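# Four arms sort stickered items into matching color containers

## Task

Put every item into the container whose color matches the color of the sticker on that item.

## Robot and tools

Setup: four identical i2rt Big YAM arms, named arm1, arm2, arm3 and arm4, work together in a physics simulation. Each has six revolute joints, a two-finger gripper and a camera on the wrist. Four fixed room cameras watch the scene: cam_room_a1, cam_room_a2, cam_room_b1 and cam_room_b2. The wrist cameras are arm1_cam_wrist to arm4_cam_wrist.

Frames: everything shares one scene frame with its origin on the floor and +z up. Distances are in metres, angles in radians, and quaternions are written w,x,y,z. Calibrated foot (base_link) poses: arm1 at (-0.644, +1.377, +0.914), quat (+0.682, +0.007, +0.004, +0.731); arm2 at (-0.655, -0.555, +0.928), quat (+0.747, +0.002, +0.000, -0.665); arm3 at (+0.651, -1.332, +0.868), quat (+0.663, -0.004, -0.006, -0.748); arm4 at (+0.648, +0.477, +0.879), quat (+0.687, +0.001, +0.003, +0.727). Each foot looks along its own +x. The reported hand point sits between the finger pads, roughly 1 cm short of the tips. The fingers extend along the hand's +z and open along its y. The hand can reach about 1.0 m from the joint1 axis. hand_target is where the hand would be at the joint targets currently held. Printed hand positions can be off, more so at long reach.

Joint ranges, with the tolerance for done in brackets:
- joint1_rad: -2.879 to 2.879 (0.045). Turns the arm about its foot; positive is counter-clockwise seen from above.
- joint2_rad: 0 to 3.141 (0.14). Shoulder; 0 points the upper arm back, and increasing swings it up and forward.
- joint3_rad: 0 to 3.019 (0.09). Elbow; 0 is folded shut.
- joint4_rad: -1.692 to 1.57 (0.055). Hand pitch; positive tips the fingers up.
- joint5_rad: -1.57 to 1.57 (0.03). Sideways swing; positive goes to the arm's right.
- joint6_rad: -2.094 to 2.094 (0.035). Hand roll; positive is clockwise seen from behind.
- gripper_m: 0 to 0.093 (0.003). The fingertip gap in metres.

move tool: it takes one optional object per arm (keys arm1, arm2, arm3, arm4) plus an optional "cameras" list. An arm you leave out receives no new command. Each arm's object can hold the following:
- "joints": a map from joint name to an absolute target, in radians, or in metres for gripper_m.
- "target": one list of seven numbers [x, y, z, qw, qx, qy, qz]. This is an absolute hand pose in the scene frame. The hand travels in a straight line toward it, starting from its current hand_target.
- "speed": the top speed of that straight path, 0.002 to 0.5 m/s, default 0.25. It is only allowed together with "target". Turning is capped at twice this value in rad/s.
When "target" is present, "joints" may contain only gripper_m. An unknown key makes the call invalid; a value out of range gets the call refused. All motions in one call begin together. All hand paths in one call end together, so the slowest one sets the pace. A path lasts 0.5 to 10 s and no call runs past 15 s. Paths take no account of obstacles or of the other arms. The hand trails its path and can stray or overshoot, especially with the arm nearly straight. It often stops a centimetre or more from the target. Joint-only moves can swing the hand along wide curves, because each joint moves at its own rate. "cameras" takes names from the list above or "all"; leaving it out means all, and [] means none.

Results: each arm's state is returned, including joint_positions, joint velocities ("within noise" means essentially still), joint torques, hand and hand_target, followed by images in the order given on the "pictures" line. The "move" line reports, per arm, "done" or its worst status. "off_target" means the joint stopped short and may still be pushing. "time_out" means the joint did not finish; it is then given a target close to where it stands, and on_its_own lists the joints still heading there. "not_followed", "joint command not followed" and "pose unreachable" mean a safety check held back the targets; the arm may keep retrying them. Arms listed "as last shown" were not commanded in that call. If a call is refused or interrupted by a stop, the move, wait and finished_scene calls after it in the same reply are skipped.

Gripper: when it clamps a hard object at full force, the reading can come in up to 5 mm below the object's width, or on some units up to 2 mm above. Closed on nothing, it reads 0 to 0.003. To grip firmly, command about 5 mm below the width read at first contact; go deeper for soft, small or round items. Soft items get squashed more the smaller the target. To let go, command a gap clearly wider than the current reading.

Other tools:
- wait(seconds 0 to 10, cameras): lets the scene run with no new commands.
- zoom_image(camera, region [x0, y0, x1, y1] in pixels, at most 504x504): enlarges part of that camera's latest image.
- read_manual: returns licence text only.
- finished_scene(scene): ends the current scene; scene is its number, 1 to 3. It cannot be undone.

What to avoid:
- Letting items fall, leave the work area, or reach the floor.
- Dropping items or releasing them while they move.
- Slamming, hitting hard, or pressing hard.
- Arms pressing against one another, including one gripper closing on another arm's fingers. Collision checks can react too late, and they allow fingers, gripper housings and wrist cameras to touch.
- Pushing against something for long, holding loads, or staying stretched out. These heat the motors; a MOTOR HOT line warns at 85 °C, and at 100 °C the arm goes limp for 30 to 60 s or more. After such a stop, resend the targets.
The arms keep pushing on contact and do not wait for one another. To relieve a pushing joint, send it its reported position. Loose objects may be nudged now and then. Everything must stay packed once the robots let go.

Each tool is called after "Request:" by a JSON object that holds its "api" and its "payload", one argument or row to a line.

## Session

Request:
{"api": "move", "payload": {

}}

Request:
{"api": "zoom_image", "payload": {
  "camera": "cam_room_b1",
  "region": [180, 280, 340, 400]
}}

Request:
{"api": "zoom_image", "payload": {
  "camera": "cam_room_b2",
  "region": [290, 285, 430, 390]
}}

Request:
{"api": "zoom_image", "payload": {
  "camera": "cam_room_a1",
  "region": [160, 290, 340, 390]
}}

Request:
{"api": "zoom_image", "payload": {
  "camera": "cam_room_a2",
  "region": [180, 280, 380, 400]
}}

Scene clock: 0.00 s.
Joint torques (N m): no reading
Motor temperatures (°C): arm1=[21 23 27 23 21 21 21] | arm2=[23 24 26 22 22 20 23] | arm3=[24 23 24 23 24 23 23] | arm4=[22 22 24 22 24 21 24]
Heat: arm1: hottest joint3_rad 27 °C; arm2: hottest joint3_rad 26 °C; arm3: hottest joint1_rad 24 °C; arm4: hottest joint3_rad 24 °C.
Joint velocities: within noise
arm1.joint_positions: joint1_rad=-0.168 joint2_rad=+0.560 joint3_rad=+1.361 joint4_rad=-1.410 joint5_rad=+0.240 joint6_rad=+0.692 gripper_m=+0.09396
arm1.joint_status: not commanded
arm1.hand: x=-0.5745 y=+1.5715 z=+1.4388 quat_wxyz=(-0.303, +0.280, -0.837, -0.359) (m; scene frame)
arm1.hand_target: x=-0.5746 y=+1.5689 z=+1.4515 quat_wxyz=(-0.308, +0.276, -0.832, -0.370) (m; scene frame)
arm1.hand_status: not commanded
arm2.joint_positions: joint1_rad=+0.198 joint2_rad=+0.483 joint3_rad=+1.641 joint4_rad=-1.210 joint5_rad=-0.086 joint6_rad=-0.484 gripper_m=+0.09396
arm2.joint_status: not commanded
arm2.hand: x=-0.6069 y=-0.6635 z=+1.6316 quat_wxyz=(-0.468, -0.246, -0.683, +0.505) (m; scene frame)
arm2.hand_target: x=-0.6088 y=-0.6576 z=+1.6378 quat_wxyz=(-0.472, -0.244, -0.677, +0.510) (m; scene frame)
arm2.hand_status: not commanded
arm3.joint_positions: joint1_rad=+0.130 joint2_rad=+0.645 joint3_rad=+1.695 joint4_rad=-1.138 joint5_rad=+0.075 joint6_rad=+0.392 gripper_m=+0.09396
arm3.joint_status: not commanded
arm3.hand: x=+0.6386 y=-1.5165 z=+1.5921 quat_wxyz=(-0.552, -0.621, -0.389, +0.398) (m; scene frame)
arm3.hand_target: x=+0.6385 y=-1.5116 z=+1.6003 quat_wxyz=(-0.558, -0.615, -0.384, +0.402) (m; scene frame)
arm3.hand_status: not commanded
arm4.joint_positions: joint1_rad=+0.147 joint2_rad=+0.437 joint3_rad=+1.709 joint4_rad=-1.566 joint5_rad=+0.245 joint6_rad=+0.670 gripper_m=+0.09396
arm4.joint_status: not commanded
arm4.hand: x=+0.6820 y=+0.5376 z=+1.5262 quat_wxyz=(-0.292, +0.355, -0.719, -0.522) (m; scene frame)
arm4.hand_target: x=+0.6829 y=+0.5336 z=+1.5314 quat_wxyz=(-0.294, +0.352, -0.714, -0.529) (m; scene frame)
arm4.hand_status: not commanded
pictures: arm1_cam_wrist, arm2_cam_wrist, arm3_cam_wrist, arm4_cam_wrist, cam_room_a1, cam_room_a2, cam_room_b1, cam_room_b2
Images, in order (width x height): arm1_cam_wrist 672x504, arm2_cam_wrist 672x504, arm3_cam_wrist 672x504, arm4_cam_wrist 672x504, cam_room_a1 672x504, cam_room_a2 672x504, cam_room_b1 672x504, cam_room_b2 672x504.

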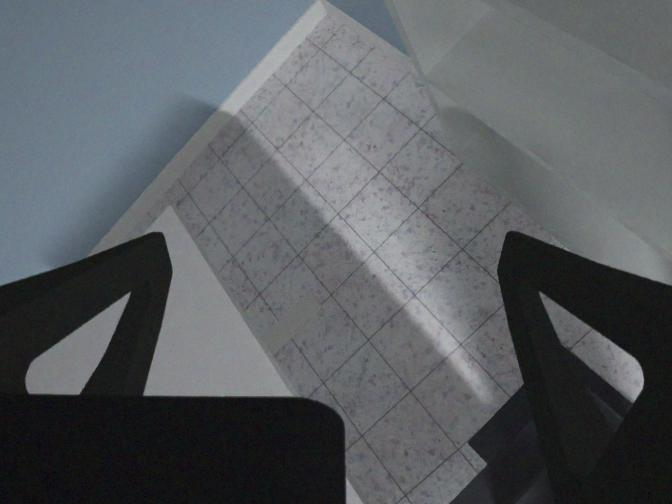

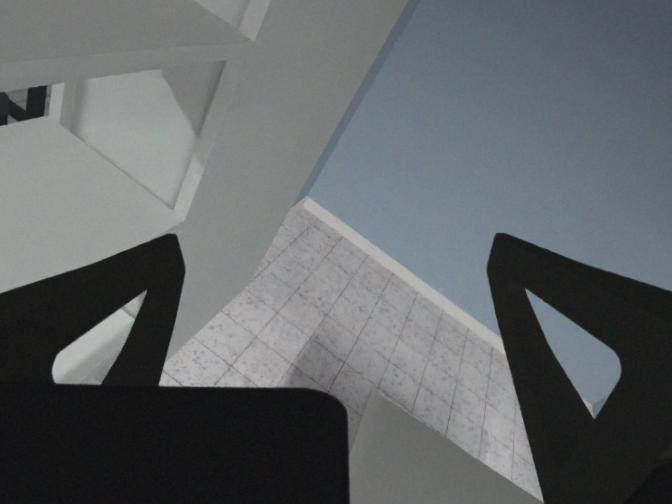

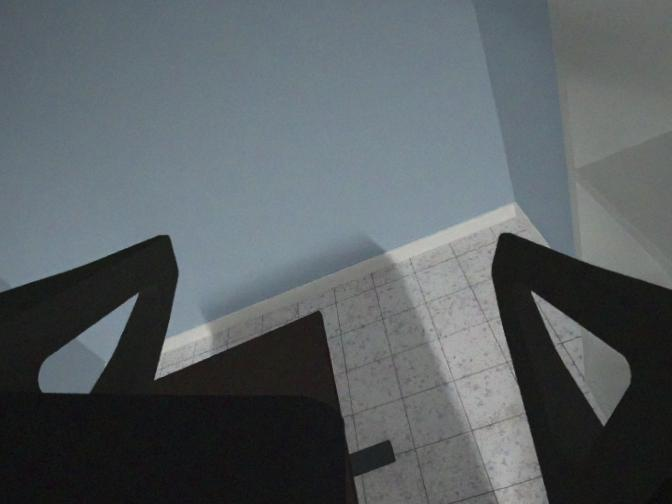

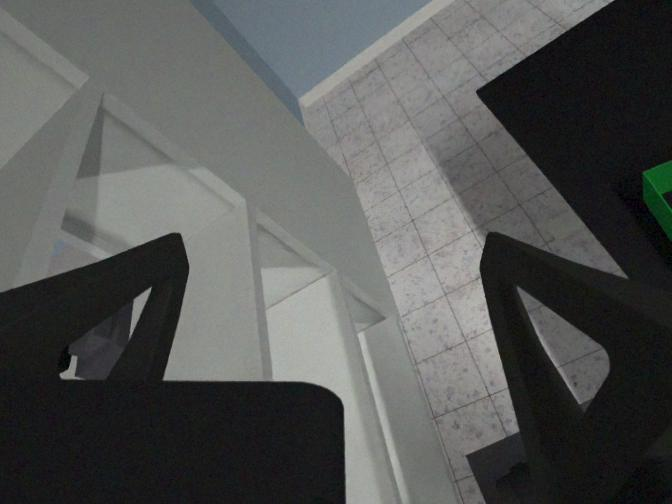

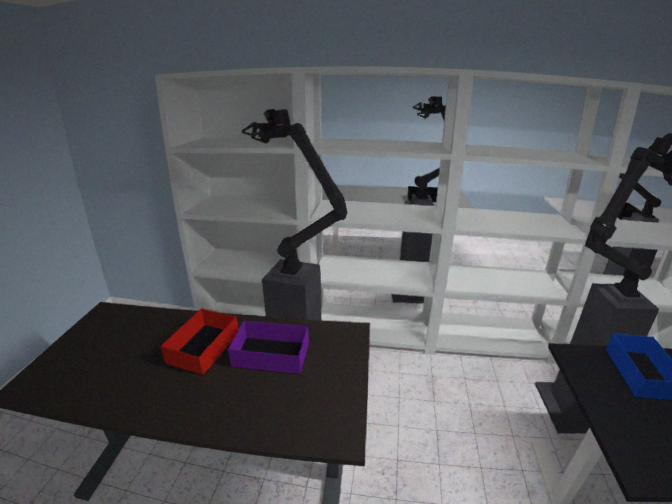

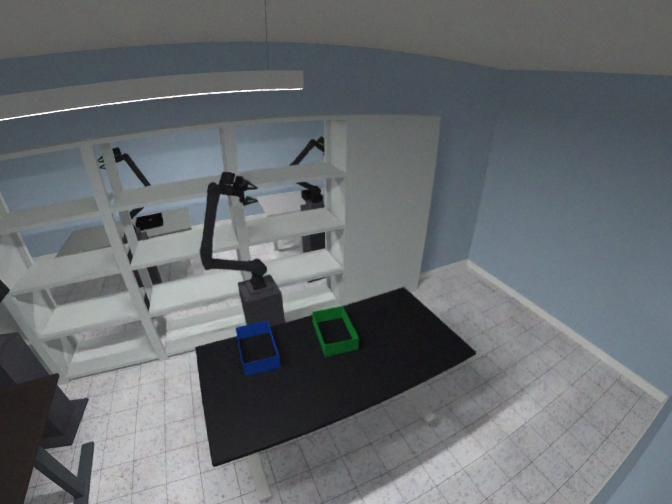

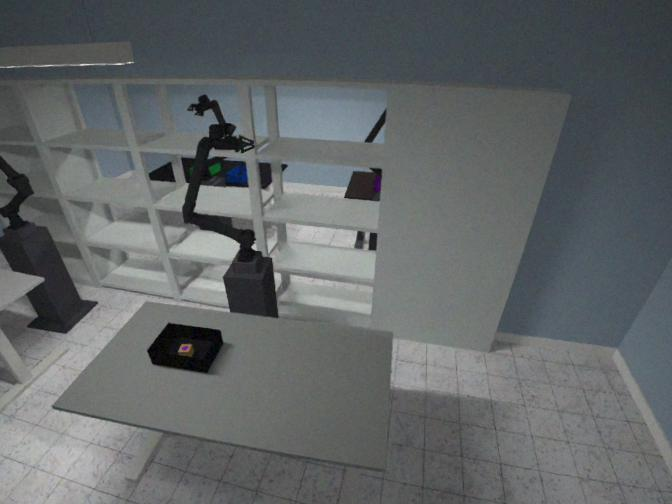

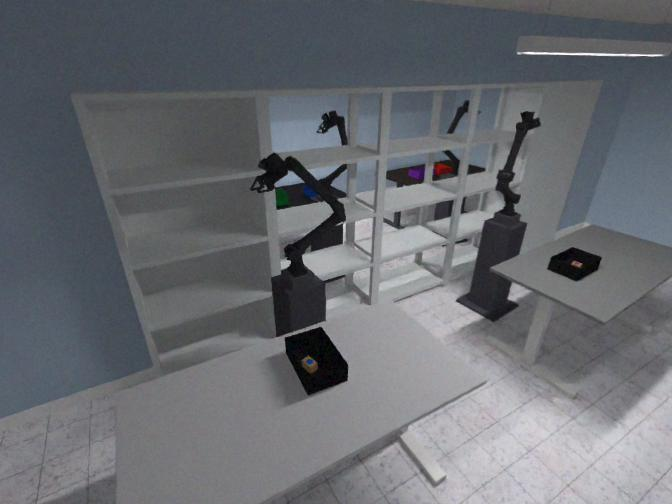

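Scaled by 3.150.

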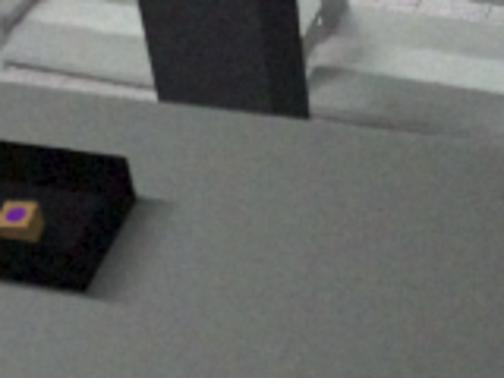

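Scaled by 3.600.

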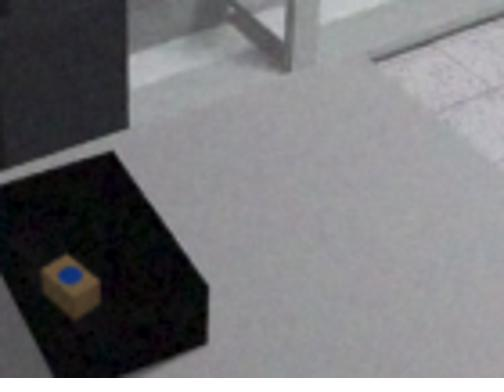

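Scaled by 2.800.

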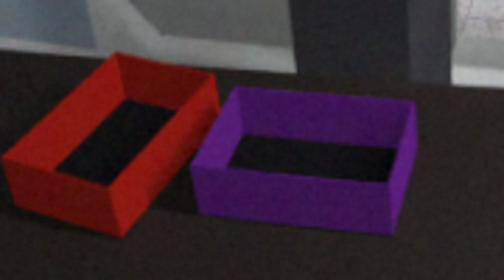

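Scaled by 2.520.

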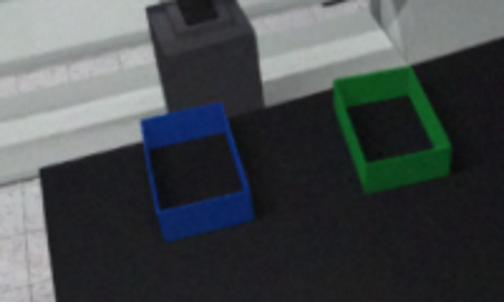

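Request:
{"api": "move", "payload": {
  "arm1": {"joints":{"joint1_rad":1.52,"joint2_rad":1.9,"joint3_rad":1.75,"joint4_rad":-1.45,"joint5_rad":0,"joint6_rad":0}},
  "arm2": {"joints":{"joint1_rad":-1.7,"joint2_rad":1.9,"joint3_rad":1.73,"joint4_rad":-1.43,"joint5_rad":0,"joint6_rad":0}},
  "arm3": {"joints":{"joint1_rad":1.69,"joint2_rad":1.7,"joint3_rad":1.7,"joint4_rad":-1.56,"joint5_rad":0,"joint6_rad":0}},
  "arm4": {"joints":{"joint1_rad":-1.63,"joint2_rad":1.7,"joint3_rad":1.7,"joint4_rad":-1.56,"joint5_rad":0,"joint6_rad":0}},
  "cameras": ["arm1_cam_wrist","arm2_cam_wrist","arm3_cam_wrist","arm4_cam_wrist"]
}}

Scene clock: 10.50 s.
Joint torques (N m): arm1=[-2.32 -17.9 12.57 0.14 0.1 0] | arm2=[1.14 -20.25 10.44 0.1 -0.09 0.18] | arm3=[0.91 -19.37 9.35 -0.39 0.1 -0.11] | arm4=[1.38 -18.55 9.62 -0.32 0.08 -0.1]
Motor temperatures (°C): arm1=[21 24 28 23 21 21 21] | arm2=[23 24 27 22 22 20 23] | arm3=[24 23 25 23 24 23 23] | arm4=[22 22 24 22 24 21 24]
Heat: arm1: hottest joint3_rad 28 °C; arm2: hottest joint3_rad 27 °C; arm3: hottest joint3_rad 25 °C; arm4: hottest joint3_rad 24 °C.
move: arm1 done; arm2 done; arm3 done; arm4 done
Joint velocities: within noise
arm1.joint_positions: joint1_rad=+1.524 joint2_rad=+1.922 joint3_rad=+1.724 joint4_rad=-1.442 joint5_rad=-0.002 joint6_rad=+0.006 gripper_m=+0.09398
arm1.joint_status: all done
arm1.hand: x=-1.2148 y=+1.3644 z=+1.0652 quat_wxyz=(-0.001, +1.000, +0.008, +0.027) (m; scene frame)
arm1.hand_target: x=-1.2201 y=+1.3669 z=+1.0872 quat_wxyz=(-0.001, +1.000, +0.009, +0.007) (m; scene frame)
arm1.hand_status: not commanded
arm2.joint_positions: joint1_rad=-1.705 joint2_rad=+1.891 joint3_rad=+1.729 joint4_rad=-1.417 joint5_rad=+0.002 joint6_rad=-0.013 gripper_m=+0.09397
arm2.joint_status: all done
arm2.hand: x=-1.2355 y=-0.5450 z=+1.0883 quat_wxyz=(+0.002, -1.000, +0.002, -0.005) (m; scene frame)
arm2.hand_target: x=-1.2331 y=-0.5481 z=+1.0838 quat_wxyz=(+0.002, -1.000, +0.006, -0.015) (m; scene frame)
arm2.hand_status: not commanded
arm3.joint_positions: joint1_rad=+1.692 joint2_rad=+1.712 joint3_rad=+1.691 joint4_rad=-1.553 joint5_rad=-0.002 joint6_rad=+0.006 gripper_m=+0.09397
arm3.joint_status: all done
arm3.hand: x=+1.1743 y=-1.3282 z=+1.1101 quat_wxyz=(+0.001, -0.003, -1.000, +0.006) (m; scene frame)
arm3.hand_target: x=+1.1732 y=-1.3294 z=+1.1196 quat_wxyz=(-0.006, -0.001, -1.000, +0.007) (m; scene frame)
arm3.hand_status: not commanded
arm4.joint_positions: joint1_rad=-1.635 joint2_rad=+1.711 joint3_rad=+1.680 joint4_rad=-1.553 joint5_rad=+0.000 joint6_rad=+0.014 gripper_m=+0.09398
arm4.joint_status: all done
arm4.hand: x=+1.1696 y=+0.4738 z=+1.1152 quat_wxyz=(+0.009, -0.011, -1.000, +0.002) (m; scene frame)
arm4.hand_target: x=+1.1717 y=+0.4763 z=+1.1279 quat_wxyz=(-0.003, -0.001, -1.000, +0.002) (m; scene frame)
arm4.hand_status: not commanded
pictures: arm1_cam_wrist, arm2_cam_wrist, arm3_cam_wrist, arm4_cam_wrist
Images, in order (width x height): arm1_cam_wrist 672x504, arm2_cam_wrist 672x504, arm3_cam_wrist 672x504, arm4_cam_wrist 672x504.

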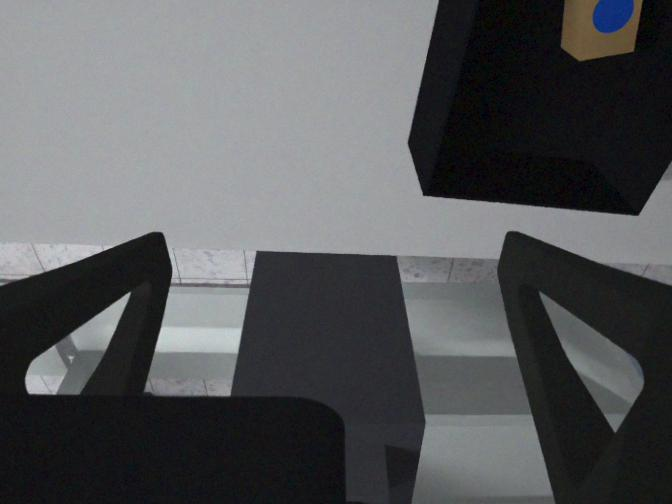

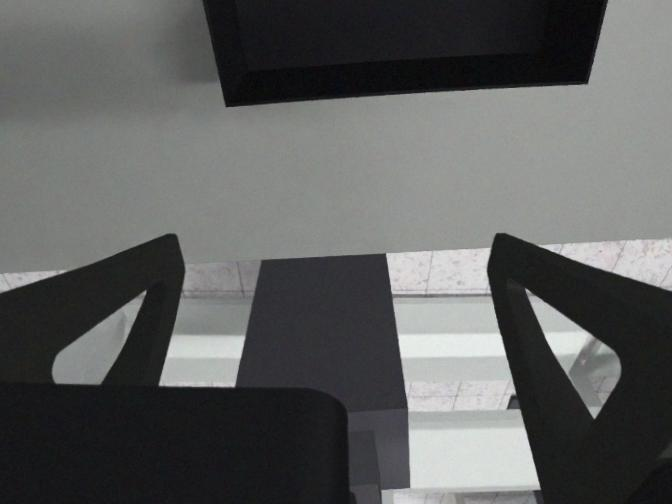

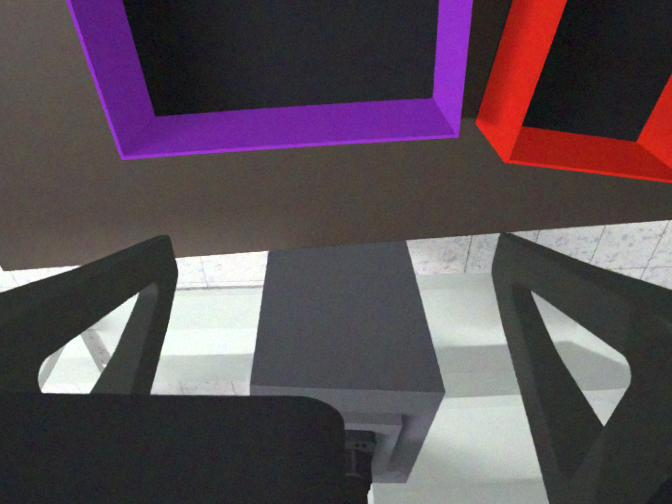

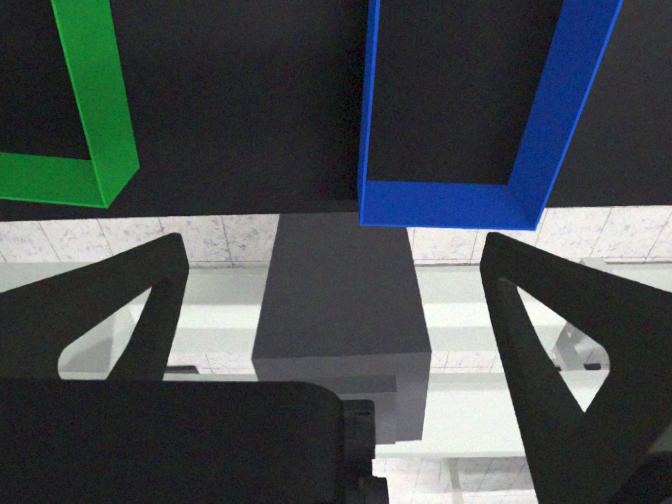

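Request:
{"api": "move", "payload": {
  "arm1": {"target":[-1.215,1.575,0.94,0,1,0,0]},
  "arm2": {"target":[-1.38,-0.48,0.99,0,1,0,0]},
  "cameras": ["arm1_cam_wrist","arm2_cam_wrist"]
}}

Scene clock: 27.00 s.
Joint torques (N m): arm1=[-0.62 -17.85 10.56 0.9 -0.01 -0.07] | arm2=[0.32 -24.64 15.19 0.14 -0.19 -0.08] | arm3=[0.79 -19.31 9.32 -0.38 0.11 -0.1] | arm4=[1.03 -18.37 9.59 -0.38 0.11 -0.07]
Motor temperatures (°C): arm1=[21 24 29 23 21 21 21] | arm2=[23 25 29 22 22 20 23] | arm3=[24 24 25 23 24 23 23] | arm4=[22 24 26 22 24 21 24]
Heat: arm1: hottest joint3_rad 29 °C; arm2: hottest joint3_rad 29 °C; arm3: hottest joint3_rad 25 °C; arm4: hottest joint3_rad 26 °C.
move: arm1 off_target; arm2 off_target
Joint velocities: within noise
arm1.joint_positions: joint1_rad=+1.162 joint2_rad=+2.077 joint3_rad=+1.612 joint4_rad=-1.148 joint5_rad=+0.003 joint6_rad=-0.323 gripper_m=+0.09398
arm1.joint_status: not commanded
arm1.hand: x=-1.2048 y=+1.5769 z=+0.9352 quat_wxyz=(+0.004, +1.000, -0.009, +0.013) (m; scene frame)
arm1.hand_target: x=-1.2148 y=+1.5749 z=+0.9401 quat_wxyz=(+0.000, +1.000, +0.000, +0.000) (m; scene frame)
arm1.hand_status: off_target (0.011 m and 1.8 deg from the pose sent, 0.245 m and 3.2 deg at the start)
arm2.joint_positions: joint1_rad=-1.787 joint2_rad=+2.368 joint3_rad=+2.265 joint4_rad=-1.480 joint5_rad=+0.000 joint6_rad=-0.089 gripper_m=+0.09397
arm2.joint_status: not commanded
arm2.hand: x=-1.3688 y=-0.4841 z=+0.9883 quat_wxyz=(+0.001, -1.000, +0.005, -0.007) (m; scene frame)
arm2.hand_target: x=-1.3794 y=-0.4801 z=+0.9900 quat_wxyz=(+0.000, -1.000, +0.000, +0.001) (m; scene frame)
arm2.hand_status: off_target (0.012 m and 1.0 deg from the pose sent, 0.186 m and 0.7 deg at the start)
arm3, arm4: as last shown
pictures: arm1_cam_wrist, arm2_cam_wrist
Images, in order (width x height): arm1_cam_wrist 672x504, arm2_cam_wrist 672x504.

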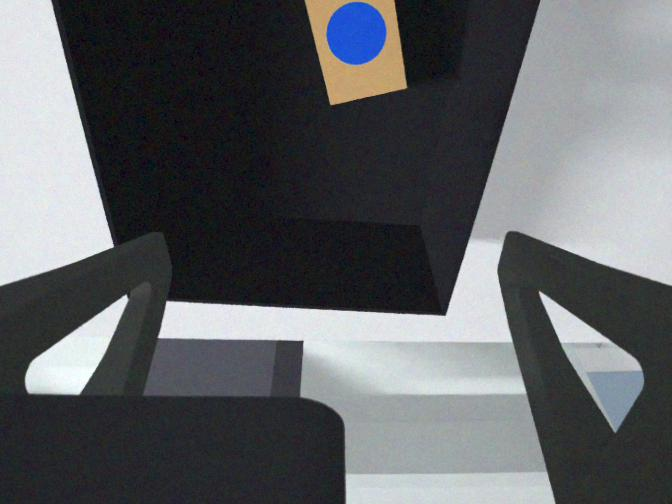

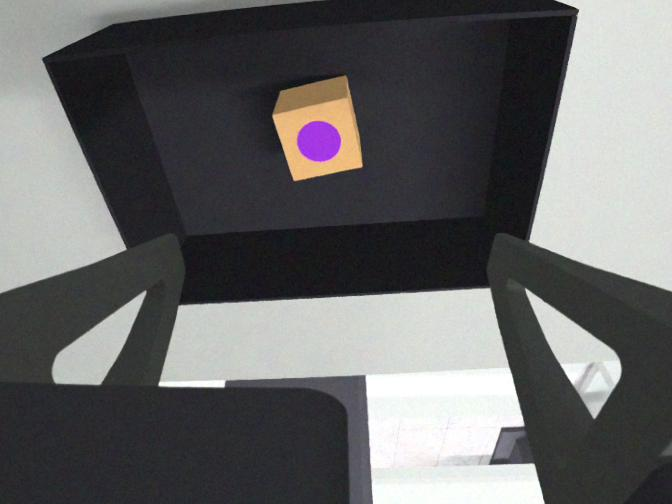

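Request:
{"api": "move", "payload": {
  "arm1": {"target":[-1.228,1.585,0.84,0,0.9945,0.1045,0]},
  "arm2": {"target":[-1.311,-0.497,0.84,0,0.9942,0.108,0]},
  "cameras": ["arm1_cam_wrist","arm2_cam_wrist"]
}}

Scene clock: 36.70 s.
Joint torques (N m): arm1=[-1.79 -18.78 9.7 0.81 0.01 -0.05] | arm2=[1.61 -25.47 8.51 1.28 -0.21 -0.08] | arm3=[0.91 -19.25 9.35 -0.39 0.11 -0.11] | arm4=[0.97 -18.84 9.61 -0.35 0.08 -0.1]
Motor temperatures (°C): arm1=[21 24 29 23 21 21 21] | arm2=[23 27 30 22 22 20 23] | arm3=[24 24 26 23 24 23 23] | arm4=[22 24 28 22 24 21 24]
Heat: arm1: hottest joint3_rad 29 °C; arm2: hottest joint3_rad 30 °C; arm3: hottest joint3_rad 26 °C; arm4: hottest joint3_rad 28 °C.
move: arm1 off_target; arm2 done
Joint velocities: within noise
arm1.joint_positions: joint1_rad=+1.162 joint2_rad=+2.247 joint3_rad=+1.612 joint4_rad=-0.980 joint5_rad=+0.003 joint6_rad=-0.541 gripper_m=+0.09398
arm1.joint_status: not commanded
arm1.hand: x=-1.2182 y=+1.5814 z=+0.8347 quat_wxyz=(+0.006, +0.995, +0.100, +0.013) (m; scene frame)
arm1.hand_target: x=-1.2278 y=+1.5849 z=+0.8401 quat_wxyz=(+0.000, +0.995, +0.104, +0.000) (m; scene frame)
arm1.hand_status: off_target (0.012 m and 1.7 deg from the pose sent, 0.098 m and 13.1 deg at the start)
arm2.joint_positions: joint1_rad=-1.786 joint2_rad=+2.336 joint3_rad=+1.789 joint4_rad=-1.036 joint5_rad=+0.000 joint6_rad=-0.289 gripper_m=+0.09397
arm2.joint_status: not commanded
arm2.hand: x=-1.3082 y=-0.4901 z=+0.8392 quat_wxyz=(+0.001, -0.995, -0.095, -0.007) (m; scene frame)
arm2.hand_target: x=-1.3110 y=-0.4970 z=+0.8401 quat_wxyz=(+0.000, -0.994, -0.108, +0.000) (m; scene frame)
arm2.hand_status: done (0.008 m and 1.7 deg from the pose sent, 0.160 m and 13.0 deg at the start)
arm3, arm4: as last shown
pictures: arm1_cam_wrist, arm2_cam_wrist
Images, in order (width x height): arm1_cam_wrist 672x504, arm2_cam_wrist 672x504.

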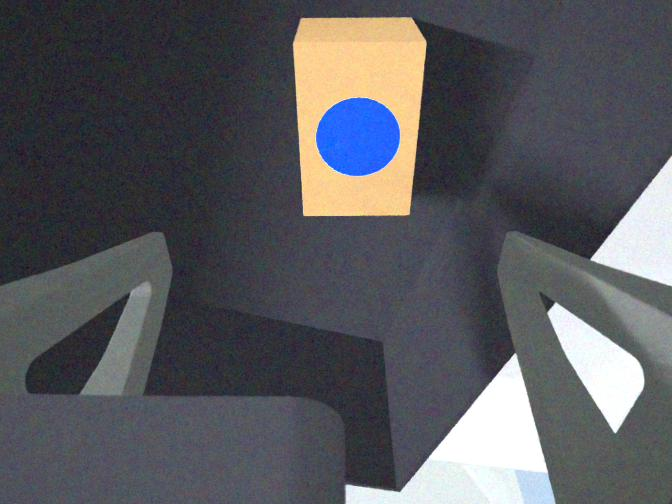

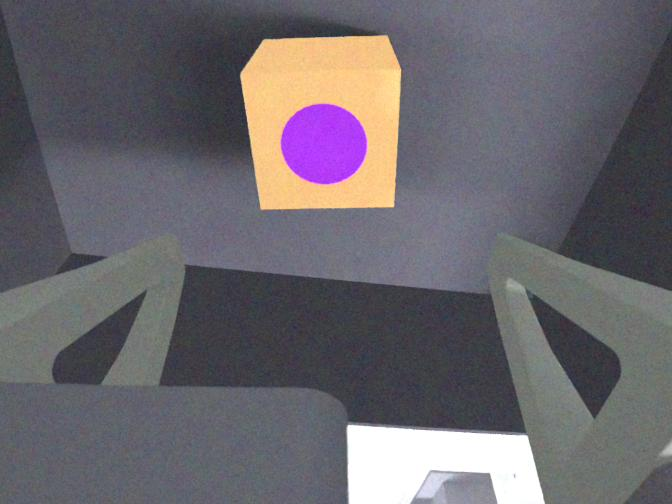

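Request:
{"api": "move", "payload": {
  "arm1": {"target":[-1.227,1.592,0.80,0,0.9945,0.1045,0],"speed":0.1},
  "arm2": {"target":[-1.309,-0.498,0.80,0,0.9942,0.108,0],"speed":0.1},
  "cameras": ["arm1_cam_wrist","arm2_cam_wrist"]
}}

Scene clock: 77.37 s.
Joint torques (N m): arm1=[-2.32 -18.61 9.26 1.03 -0.02 -0.07] | arm2=[1.49 -22.12 7.97 1.35 -0.22 -0.06] | arm3=[0.85 -19.25 9.33 -0.39 0.12 -0.1] | arm4=[1.08 -18.49 9.61 -0.35 0.09 -0.05]
Motor temperatures (°C): arm1=[21 28 30 23 21 21 21] | arm2=[23 29 30 22 22 20 23] | arm3=[24 24 27 23 24 23 23] | arm4=[22 26 31 22 24 21 24]
Heat: arm1: hottest joint3_rad 30 °C; arm2: hottest joint3_rad 30 °C; arm3: hottest joint3_rad 27 °C; arm4: hottest joint3_rad 31 °C.
move: arm1 off_target; arm2 off_target
Joint velocities: within noise
arm1.joint_positions: joint1_rad=+1.162 joint2_rad=+2.306 joint3_rad=+1.612 joint4_rad=-0.913 joint5_rad=+0.003 joint6_rad=-0.553 gripper_m=+0.09398
arm1.joint_status: not commanded
arm1.hand: x=-1.2208 y=+1.5824 z=+0.7991 quat_wxyz=(+0.005, +0.994, +0.106, +0.010) (m; scene frame)
arm1.hand_target: x=-1.2268 y=+1.5920 z=+0.8002 quat_wxyz=(+0.000, +0.995, +0.104, +0.000) (m; scene frame)
arm1.hand_status: off_target (0.011 m and 1.2 deg from the pose sent, 0.037 m and 1.7 deg at the start)
arm2.joint_positions: joint1_rad=-1.785 joint2_rad=+2.352 joint3_rad=+1.780 joint4_rad=-0.966 joint5_rad=+0.000 joint6_rad=-0.290 gripper_m=+0.09397
arm2.joint_status: not commanded
arm2.hand: x=-1.3173 y=-0.4896 z=+0.8260 quat_wxyz=(+0.005, -0.995, -0.096, +0.015) (m; scene frame)
arm2.hand_target: x=-1.3082 y=-0.4978 z=+0.8008 quat_wxyz=(+0.000, -0.994, -0.108, +0.000) (m; scene frame)
arm2.hand_status: off_target (0.029 m and 2.2 deg from the pose sent, 0.040 m and 1.7 deg at the start)
arm3, arm4: as last shown
pictures: arm1_cam_wrist, arm2_cam_wrist
Images, in order (width x height): arm1_cam_wrist 672x504, arm2_cam_wrist 672x504.

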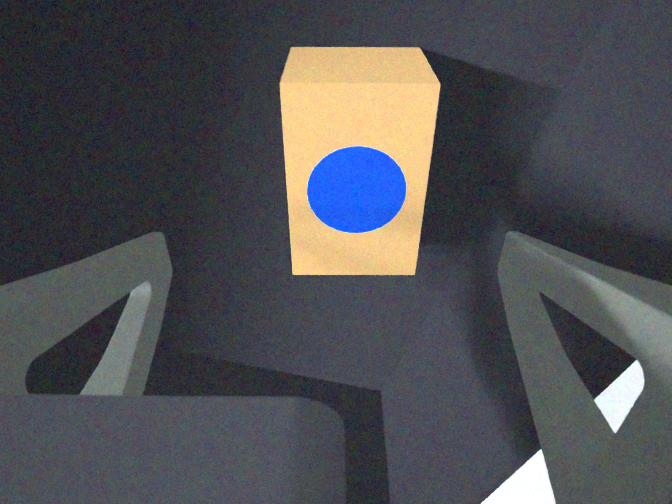

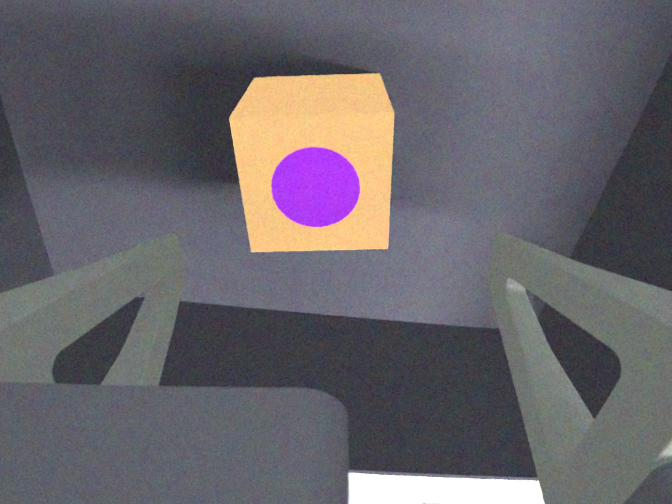

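Request:
{"api": "move", "payload": {
  "arm1": {"target":[-1.235,1.595,0.763,0,0.9945,0.1045,0],"speed":0.1},
  "arm2": {"target":[-1.309,-0.504,0.755,0,0.9942,0.108,0],"speed":0.1},
  "cameras": ["arm1_cam_wrist","arm2_cam_wrist"]
}}

Scene clock: 85.37 s.
Joint torques (N m): arm1=[-3.02 -19.02 11.67 0.87 0.01 -0.05] | arm2=[1.38 -23.24 8.32 1.26 -0.22 0.03] | arm3=[1.03 -19.25 9.36 -0.4 0.11 -0.11] | arm4=[1.2 -18.49 9.68 -0.21 0.09 -0.08]
Motor temperatures (°C): arm1=[21 28 30 23 21 21 21] | arm2=[23 29 30 22 22 20 23] | arm3=[24 25 27 23 24 23 23] | arm4=[22 26 31 22 24 21 24]
Heat: arm1: hottest joint3_rad 30 °C; arm2: hottest joint3_rad 30 °C; arm3: hottest joint3_rad 27 °C; arm4: hottest joint3_rad 31 °C.
move: arm1 off_target; arm2 off_target
Joint velocities: within noise
arm1.joint_positions: joint1_rad=+1.161 joint2_rad=+2.385 joint3_rad=+1.616 joint4_rad=-0.874 joint5_rad=+0.003 joint6_rad=-0.553 gripper_m=+0.09398
arm1.joint_status: not commanded
arm1.hand: x=-1.2121 y=+1.5794 z=+0.7535 quat_wxyz=(+0.012, +0.994, +0.106, +0.025) (m; scene frame)
arm1.hand_target: x=-1.2339 y=+1.5947 z=+0.7641 quat_wxyz=(+0.000, +0.995, +0.105, +0.000) (m; scene frame)
arm1.hand_status: off_target (0.029 m and 3.2 deg from the pose sent, 0.041 m and 1.3 deg at the start)
arm2.joint_positions: joint1_rad=-1.774 joint2_rad=+2.438 joint3_rad=+1.780 joint4_rad=-0.900 joint5_rad=+0.000 joint6_rad=-0.290 gripper_m=+0.09397
arm2.joint_status: not commanded
arm2.hand: x=-1.3123 y=-0.4976 z=+0.7715 quat_wxyz=(+0.003, -0.995, -0.102, +0.005) (m; scene frame)
arm2.hand_target: x=-1.3086 y=-0.5039 z=+0.7554 quat_wxyz=(+0.000, -0.994, -0.108, +0.000) (m; scene frame)
arm2.hand_status: off_target (0.018 m and 1.0 deg from the pose sent, 0.073 m and 2.2 deg at the start)
arm3, arm4: as last shown
pictures: arm1_cam_wrist, arm2_cam_wrist
Images, in order (width x height): arm1_cam_wrist 672x504, arm2_cam_wrist 672x504.

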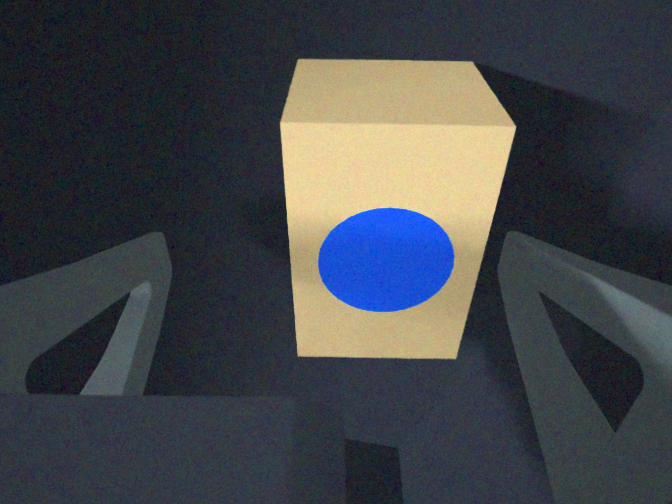

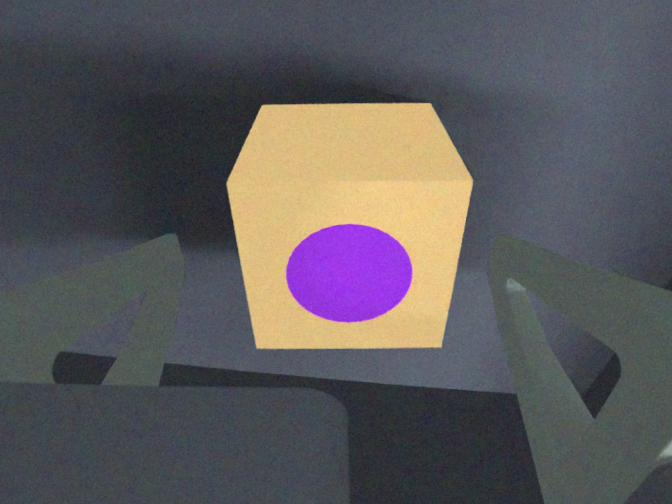

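Request:
{"api": "move", "payload": {
  "arm1": {"target":[-1.256,1.606,0.782,0,0.9945,0.1045,0],"speed":0.1},
  "arm2": {"joints":{"gripper_m":0.04}},
  "cameras": ["arm1_cam_wrist","arm2_cam_wrist"]
}}

Scene clock: 92.57 s.
Joint torques (N m): arm1=[-2.2 -18.37 11.92 -0.01 0.01 -0.06] | arm2=[1.44 -23.18 8.32 1.28 -0.17 0.04] | arm3=[0.85 -19.25 9.39 -0.38 0.11 -0.1] | arm4=[0.67 -18.84 9.69 -0.27 0.11 -0.11]
Motor temperatures (°C): arm1=[21 27 31 23 21 21 21] | arm2=[23 29 30 22 22 20 23] | arm3=[24 25 27 23 24 23 23] | arm4=[22 26 31 22 24 21 24]
Heat: arm1: hottest joint3_rad 31 °C; arm2: hottest joint3_rad 30 °C; arm3: hottest joint3_rad 27 °C; arm4: hottest joint3_rad 31 °C.
move: arm1 off_target; arm2 off_target
Joint velocities: within noise
arm1.joint_positions: joint1_rad=+1.156 joint2_rad=+2.391 joint3_rad=+1.726 joint4_rad=-0.932 joint5_rad=+0.002 joint6_rad=-0.558 gripper_m=+0.09398
arm1.joint_status: not commanded
arm1.hand: x=-1.2466 y=+1.5953 z=+0.7815 quat_wxyz=(+0.003, +0.994, +0.106, +0.005) (m; scene frame)
arm1.hand_target: x=-1.2555 y=+1.6058 z=+0.7822 quat_wxyz=(+0.000, +0.995, +0.105, +0.000) (m; scene frame)
arm1.hand_status: off_target (0.014 m and 0.7 deg from the pose sent, 0.059 m and 3.2 deg at the start)
arm2.joint_positions: joint1_rad=-1.774 joint2_rad=+2.438 joint3_rad=+1.780 joint4_rad=-0.899 joint5_rad=-0.001 joint6_rad=-0.290 gripper_m=+0.05304
arm2.joint_status: gripper_m off_target (ended at +0.05306, target +0.04000)
arm2.hand: x=-1.3124 y=-0.4977 z=+0.7715 quat_wxyz=(+0.002, -0.995, -0.102, +0.006) (m; scene frame)
arm2.hand_target: x=-1.3086 y=-0.5039 z=+0.7554 quat_wxyz=(+0.000, -0.994, -0.108, +0.000) (m; scene frame)
arm2.hand_status: not commanded
arm3, arm4: as last shown
pictures: arm1_cam_wrist, arm2_cam_wrist
Images, in order (width x height): arm1_cam_wrist 672x504, arm2_cam_wrist 672x504.

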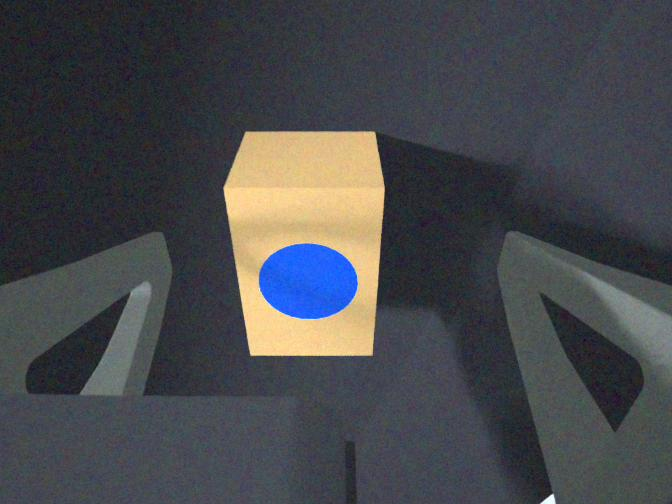

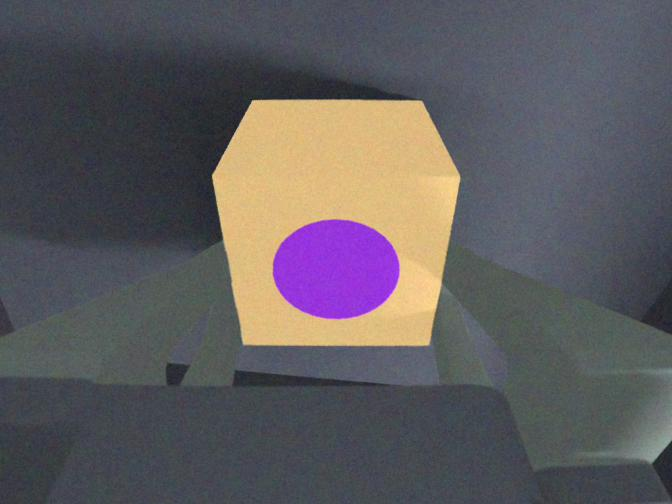

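Request:
{"api": "move", "payload": {
  "arm1": {"target":[-1.257,1.597,0.766,0,0.9945,0.1045,0],"speed":0.1},
  "arm2": {"target":[-1.28,-0.504,0.86,0,0.9942,0.108,0],"speed":0.15},
  "cameras": ["arm1_cam_wrist","arm2_cam_wrist"]
}}

Scene clock: 98.87 s.
Joint torques (N m): arm1=[-1.85 -18.08 11.21 1.03 -0.05 0.09] | arm2=[1.08 -23.77 8.08 0.18 -0.16 -0.01] | arm3=[1.03 -19.31 9.35 -0.4 0.11 -0.1] | arm4=[1.2 -18.61 9.58 -0.18 0.09 -0.1]
Motor temperatures (°C): arm1=[21 28 32 23 21 21 21] | arm2=[23 29 30 22 22 20 23] | arm3=[24 25 27 23 24 23 23] | arm4=[22 27 32 22 24 21 24]
Heat: arm1: hottest joint3_rad 32 °C; arm2: hottest joint3_rad 30 °C; arm3: hottest joint3_rad 27 °C; arm4: hottest joint3_rad 32 °C.
move: arm1 off_target; arm2 done
Joint velocities: within noise
arm1.joint_positions: joint1_rad=+1.161 joint2_rad=+2.407 joint3_rad=+1.726 joint4_rad=-0.929 joint5_rad=+0.002 joint6_rad=-0.558 gripper_m=+0.09398
arm1.joint_status: not commanded
arm1.hand: x=-1.2446 y=+1.5909 z=+0.7718 quat_wxyz=(+0.005, +0.994, +0.108, +0.010) (m; scene frame)
arm1.hand_target: x=-1.2564 y=+1.5969 z=+0.7663 quat_wxyz=(+0.000, +0.995, +0.105, +0.000) (m; scene frame)
arm1.hand_status: off_target (0.015 m and 1.4 deg from the pose sent, 0.019 m and 0.6 deg at the start)
arm2.joint_positions: joint1_rad=-1.774 joint2_rad=+2.228 joint3_rad=+1.659 joint4_rad=-0.976 joint5_rad=-0.001 joint6_rad=-0.290 gripper_m=+0.05304
arm2.joint_status: not commanded
arm2.hand: x=-1.2876 y=-0.5002 z=+0.8643 quat_wxyz=(+0.004, -0.995, -0.102, +0.012) (m; scene frame)
arm2.hand_target: x=-1.2801 y=-0.5039 z=+0.8601 quat_wxyz=(+0.000, -0.994, -0.108, +0.000) (m; scene frame)
arm2.hand_status: done (0.010 m and 1.6 deg from the pose sent, 0.094 m and 1.0 deg at the start)
arm3, arm4: as last shown
pictures: arm1_cam_wrist, arm2_cam_wrist
Images, in order (width x height): arm1_cam_wrist 672x504, arm2_cam_wrist 672x504.

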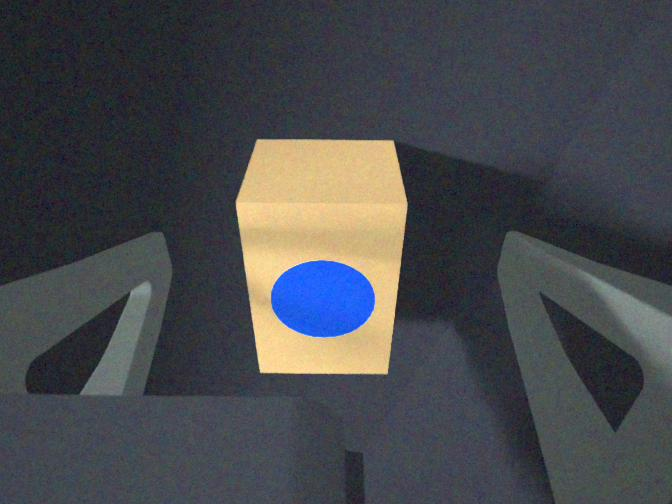

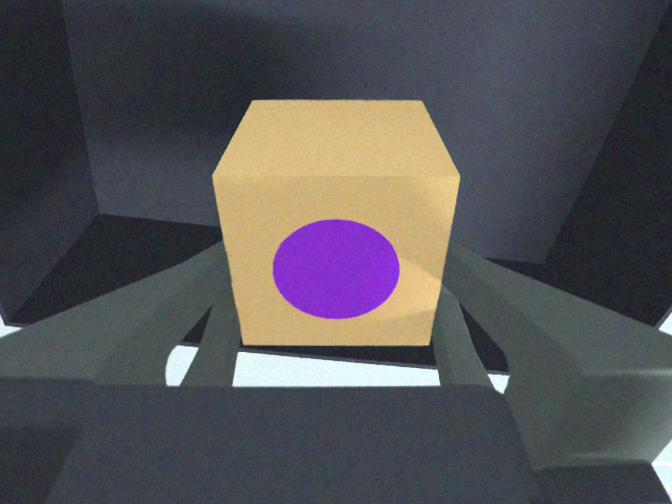

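Request:
{"api": "move", "payload": {
  "arm1": {"joints":{"gripper_m":0.028}},
  "arm2": {"target":[-1.05,-0.522,1.12,0,0.9942,0.108,0],"speed":0.25},
  "cameras": ["arm1_cam_wrist","arm2_cam_wrist"]
}}

Request:
{"api": "move", "payload": {
  "arm1": {"target":[-1.22,1.585,0.87,0,0.9945,0.1045,0],"speed":0.15},
  "cameras": ["arm1_cam_wrist"]
}}

Request:
{"api": "move", "payload": {
  "arm1": {"target":[-1.03,1.50,1.12,0,0.9945,0.1045,0],"speed":0.25},
  "cameras": ["arm1_cam_wrist"]
}}

Scene clock: 107.13 s.
Joint torques (N m): arm1=[-2.37 -18.9 11.34 0.76 -0.02 0.07] | arm2=[0.79 -11.69 9.42 0.28 -0.17 -0.05] | arm3=[0.97 -19.43 9.39 -0.42 0.11 -0.11] | arm4=[1.55 -18.67 9.72 -0.27 0.09 -0.09]
Motor temperatures (°C): arm1=[21 27 32 23 21 21 21] | arm2=[23 29 30 22 22 20 23] | arm3=[24 25 28 23 24 23 23] | arm4=[22 27 32 22 24 21 24]
Heat: arm1: hottest joint3_rad 32 °C; arm2: hottest joint3_rad 30 °C; arm3: hottest joint3_rad 28 °C; arm4: hottest joint3_rad 32 °C.
move: arm1 off_target; arm2 done
Joint velocities: within noise
arm1.joint_positions: joint1_rad=+1.161 joint2_rad=+2.413 joint3_rad=+1.726 joint4_rad=-0.926 joint5_rad=+0.003 joint6_rad=-0.558 gripper_m=+0.04094
arm1.joint_status: gripper_m off_target (ended at +0.04097, target +0.02800)
arm1.hand: x=-1.2435 y=+1.5906 z=+0.7678 quat_wxyz=(+0.006, +0.994, +0.108, +0.012) (m; scene frame)
arm1.hand_target: x=-1.2565 y=+1.5968 z=+0.7663 quat_wxyz=(+0.000, +0.995, +0.105, +0.000) (m; scene frame)
arm1.hand_status: not commanded
arm2.joint_positions: joint1_rad=-1.774 joint2_rad=+1.383 joint3_rad=+1.201 joint4_rad=-1.355 joint5_rad=-0.001 joint6_rad=-0.290 gripper_m=+0.05304
arm2.joint_status: not commanded
arm2.hand: x=-1.0558 y=-0.5211 z=+1.1280 quat_wxyz=(+0.004, -0.995, -0.102, +0.016) (m; scene frame)
arm2.hand_target: x=-1.0500 y=-0.5219 z=+1.1202 quat_wxyz=(+0.000, -0.994, -0.108, +0.000) (m; scene frame)
arm2.hand_status: done (0.010 m and 2.0 deg from the pose sent, 0.350 m and 1.5 deg at the start)
arm3, arm4: as last shown
pictures: arm1_cam_wrist, arm2_cam_wrist
Images, in order (width x height): arm1_cam_wrist 672x504, arm2_cam_wrist 672x504.

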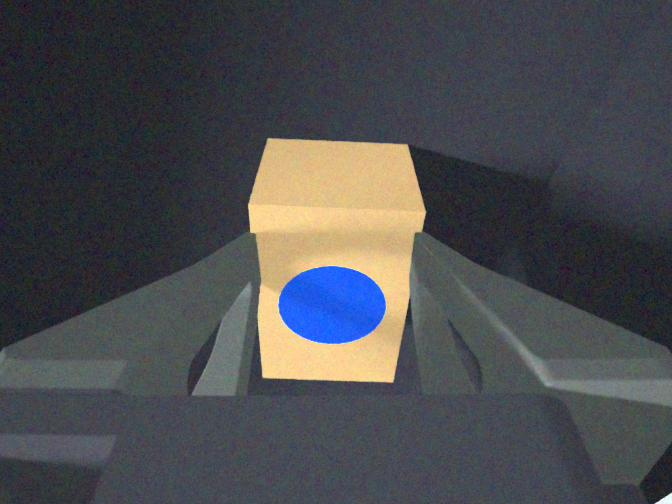

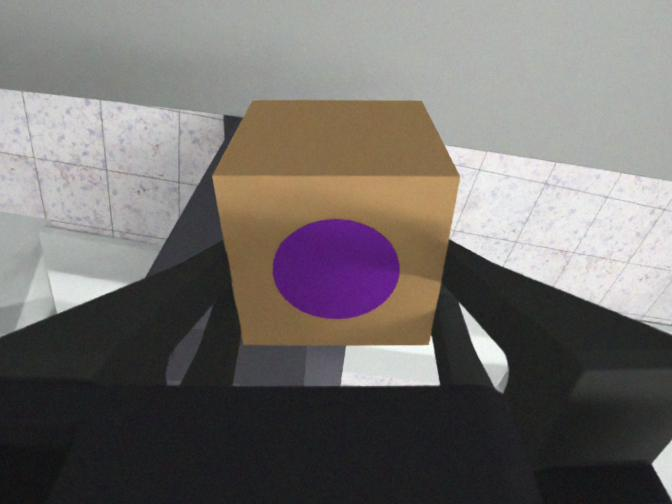

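Scene clock: 108.60 s.
Joint torques (N m): arm1=[-2.08 -19.31 8.57 -0.1 -0.02 0.07] | arm2=[0.73 -11.75 9.44 0.24 -0.17 -0.06] | arm3=[1.03 -19.31 9.37 -0.39 0.11 -0.1] | arm4=[0.85 -18.84 9.7 -0.29 0.07 -0.08]
Motor temperatures (°C): arm1=[21 27 32 23 21 21 21] | arm2=[23 29 30 22 22 20 23] | arm3=[24 25 28 23 24 23 23] | arm4=[22 27 32 22 24 21 24]
Heat: arm1: hottest joint3_rad 32 °C; arm2: hottest joint3_rad 30 °C; arm3: hottest joint3_rad 28 °C; arm4: hottest joint3_rad 32 °C.
move: arm1 done
Joint velocities: within noise
arm1.joint_positions: joint1_rad=+1.161 joint2_rad=+2.195 joint3_rad=+1.607 joint4_rad=-0.998 joint5_rad=+0.003 joint6_rad=-0.558 gripper_m=+0.04094
arm1.joint_status: not commanded
arm1.hand: x=-1.2213 y=+1.5830 z=+0.8640 quat_wxyz=(+0.000, +0.994, +0.108, +0.000) (m; scene frame)
arm1.hand_target: x=-1.2201 y=+1.5850 z=+0.8700 quat_wxyz=(+0.000, +0.995, +0.105, +0.000) (m; scene frame)
arm1.hand_status: done (0.006 m and 0.4 deg from the pose sent, 0.105 m and 1.6 deg at the start)
arm2: as last shown
arm3.joint_positions: joint1_rad=+1.692 joint2_rad=+1.712 joint3_rad=+1.691 joint4_rad=-1.553 joint5_rad=-0.002 joint6_rad=+0.006 gripper_m=+0.09397
arm3.joint_status: not commanded
arm3.hand: x=+1.1743 y=-1.3282 z=+1.1101 quat_wxyz=(+0.001, -0.003, -1.000, +0.006) (m; scene frame)
arm3.hand_target: x=+1.1732 y=-1.3294 z=+1.1196 quat_wxyz=(-0.006, -0.001, -1.000, +0.007) (m; scene frame)
arm3.hand_status: not commanded
arm4.joint_positions: joint1_rad=-1.635 joint2_rad=+1.711 joint3_rad=+1.680 joint4_rad=-1.553 joint5_rad=+0.000 joint6_rad=+0.014 gripper_m=+0.09398
arm4.joint_status: not commanded
arm4.hand: x=+1.1696 y=+0.4738 z=+1.1152 quat_wxyz=(+0.009, -0.011, -1.000, +0.002) (m; scene frame)
arm4.hand_target: x=+1.1717 y=+0.4763 z=+1.1279 quat_wxyz=(-0.003, -0.001, -1.000, +0.002) (m; scene frame)
arm4.hand_status: not commanded
pictures: arm1_cam_wrist
Images, in order (width x height): arm1_cam_wrist 672x504.

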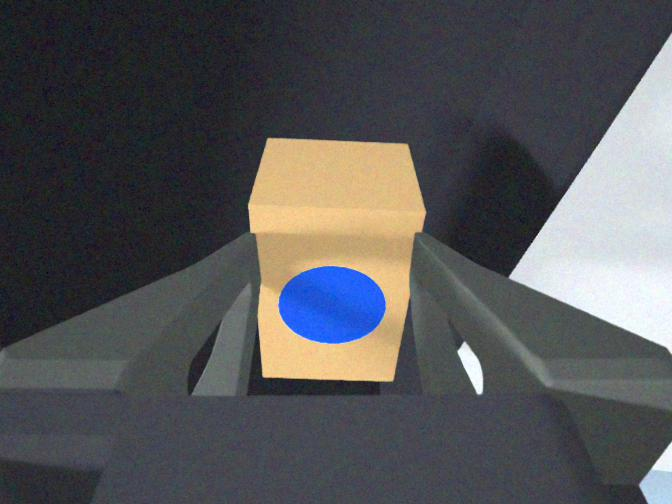

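Scene clock: 110.57 s.
Joint torques (N m): arm1=[-0.32 -8.41 10.59 0.09 -0.06 0.17] | arm2=[0.73 -11.75 9.44 0.27 -0.17 -0.06] | arm3=[0.91 -19.31 9.39 -0.39 0.11 -0.11] | arm4=[1.49 -18.84 9.7 -0.27 0.07 -0.08]
Motor temperatures (°C): arm1=[21 27 32 23 21 21 21] | arm2=[23 29 30 22 22 20 24] | arm3=[24 25 28 23 24 23 23] | arm4=[22 27 32 22 24 21 24]
Heat: arm1: hottest joint3_rad 32 °C; arm2: hottest joint3_rad 30 °C; arm3: hottest joint3_rad 28 °C; arm4: hottest joint3_rad 32 °C.
move: arm1 done
Joint velocities: within noise
arm1.joint_positions: joint1_rad=+1.187 joint2_rad=+1.427 joint3_rad=+1.246 joint4_rad=-1.392 joint5_rad=+0.003 joint6_rad=-0.523 gripper_m=+0.04094
arm1.joint_status: not commanded
arm1.hand: x=-1.0300 y=+1.5045 z=+1.1211 quat_wxyz=(-0.003, +0.995, +0.104, -0.006) (m; scene frame)
arm1.hand_target: x=-1.0299 y=+1.5000 z=+1.1199 quat_wxyz=(+0.000, +0.995, +0.105, +0.000) (m; scene frame)
arm1.hand_status: done (0.005 m and 0.8 deg from the pose sent, 0.330 m and 0.4 deg at the start)
arm2, arm3, arm4: as last shown
pictures: arm1_cam_wrist
Images, in order (width x height): arm1_cam_wrist 672x504.

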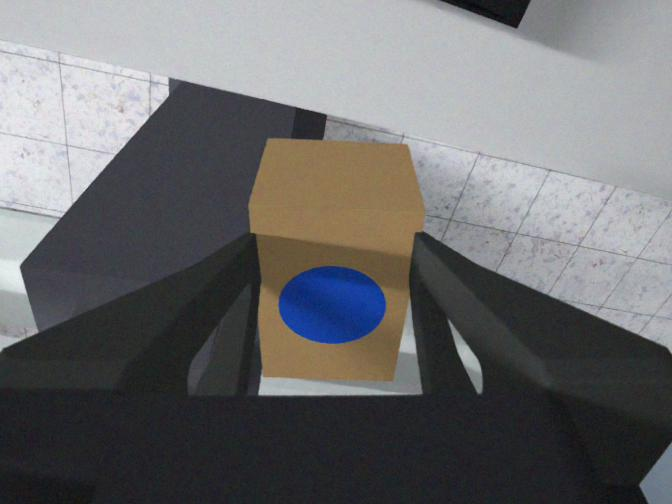

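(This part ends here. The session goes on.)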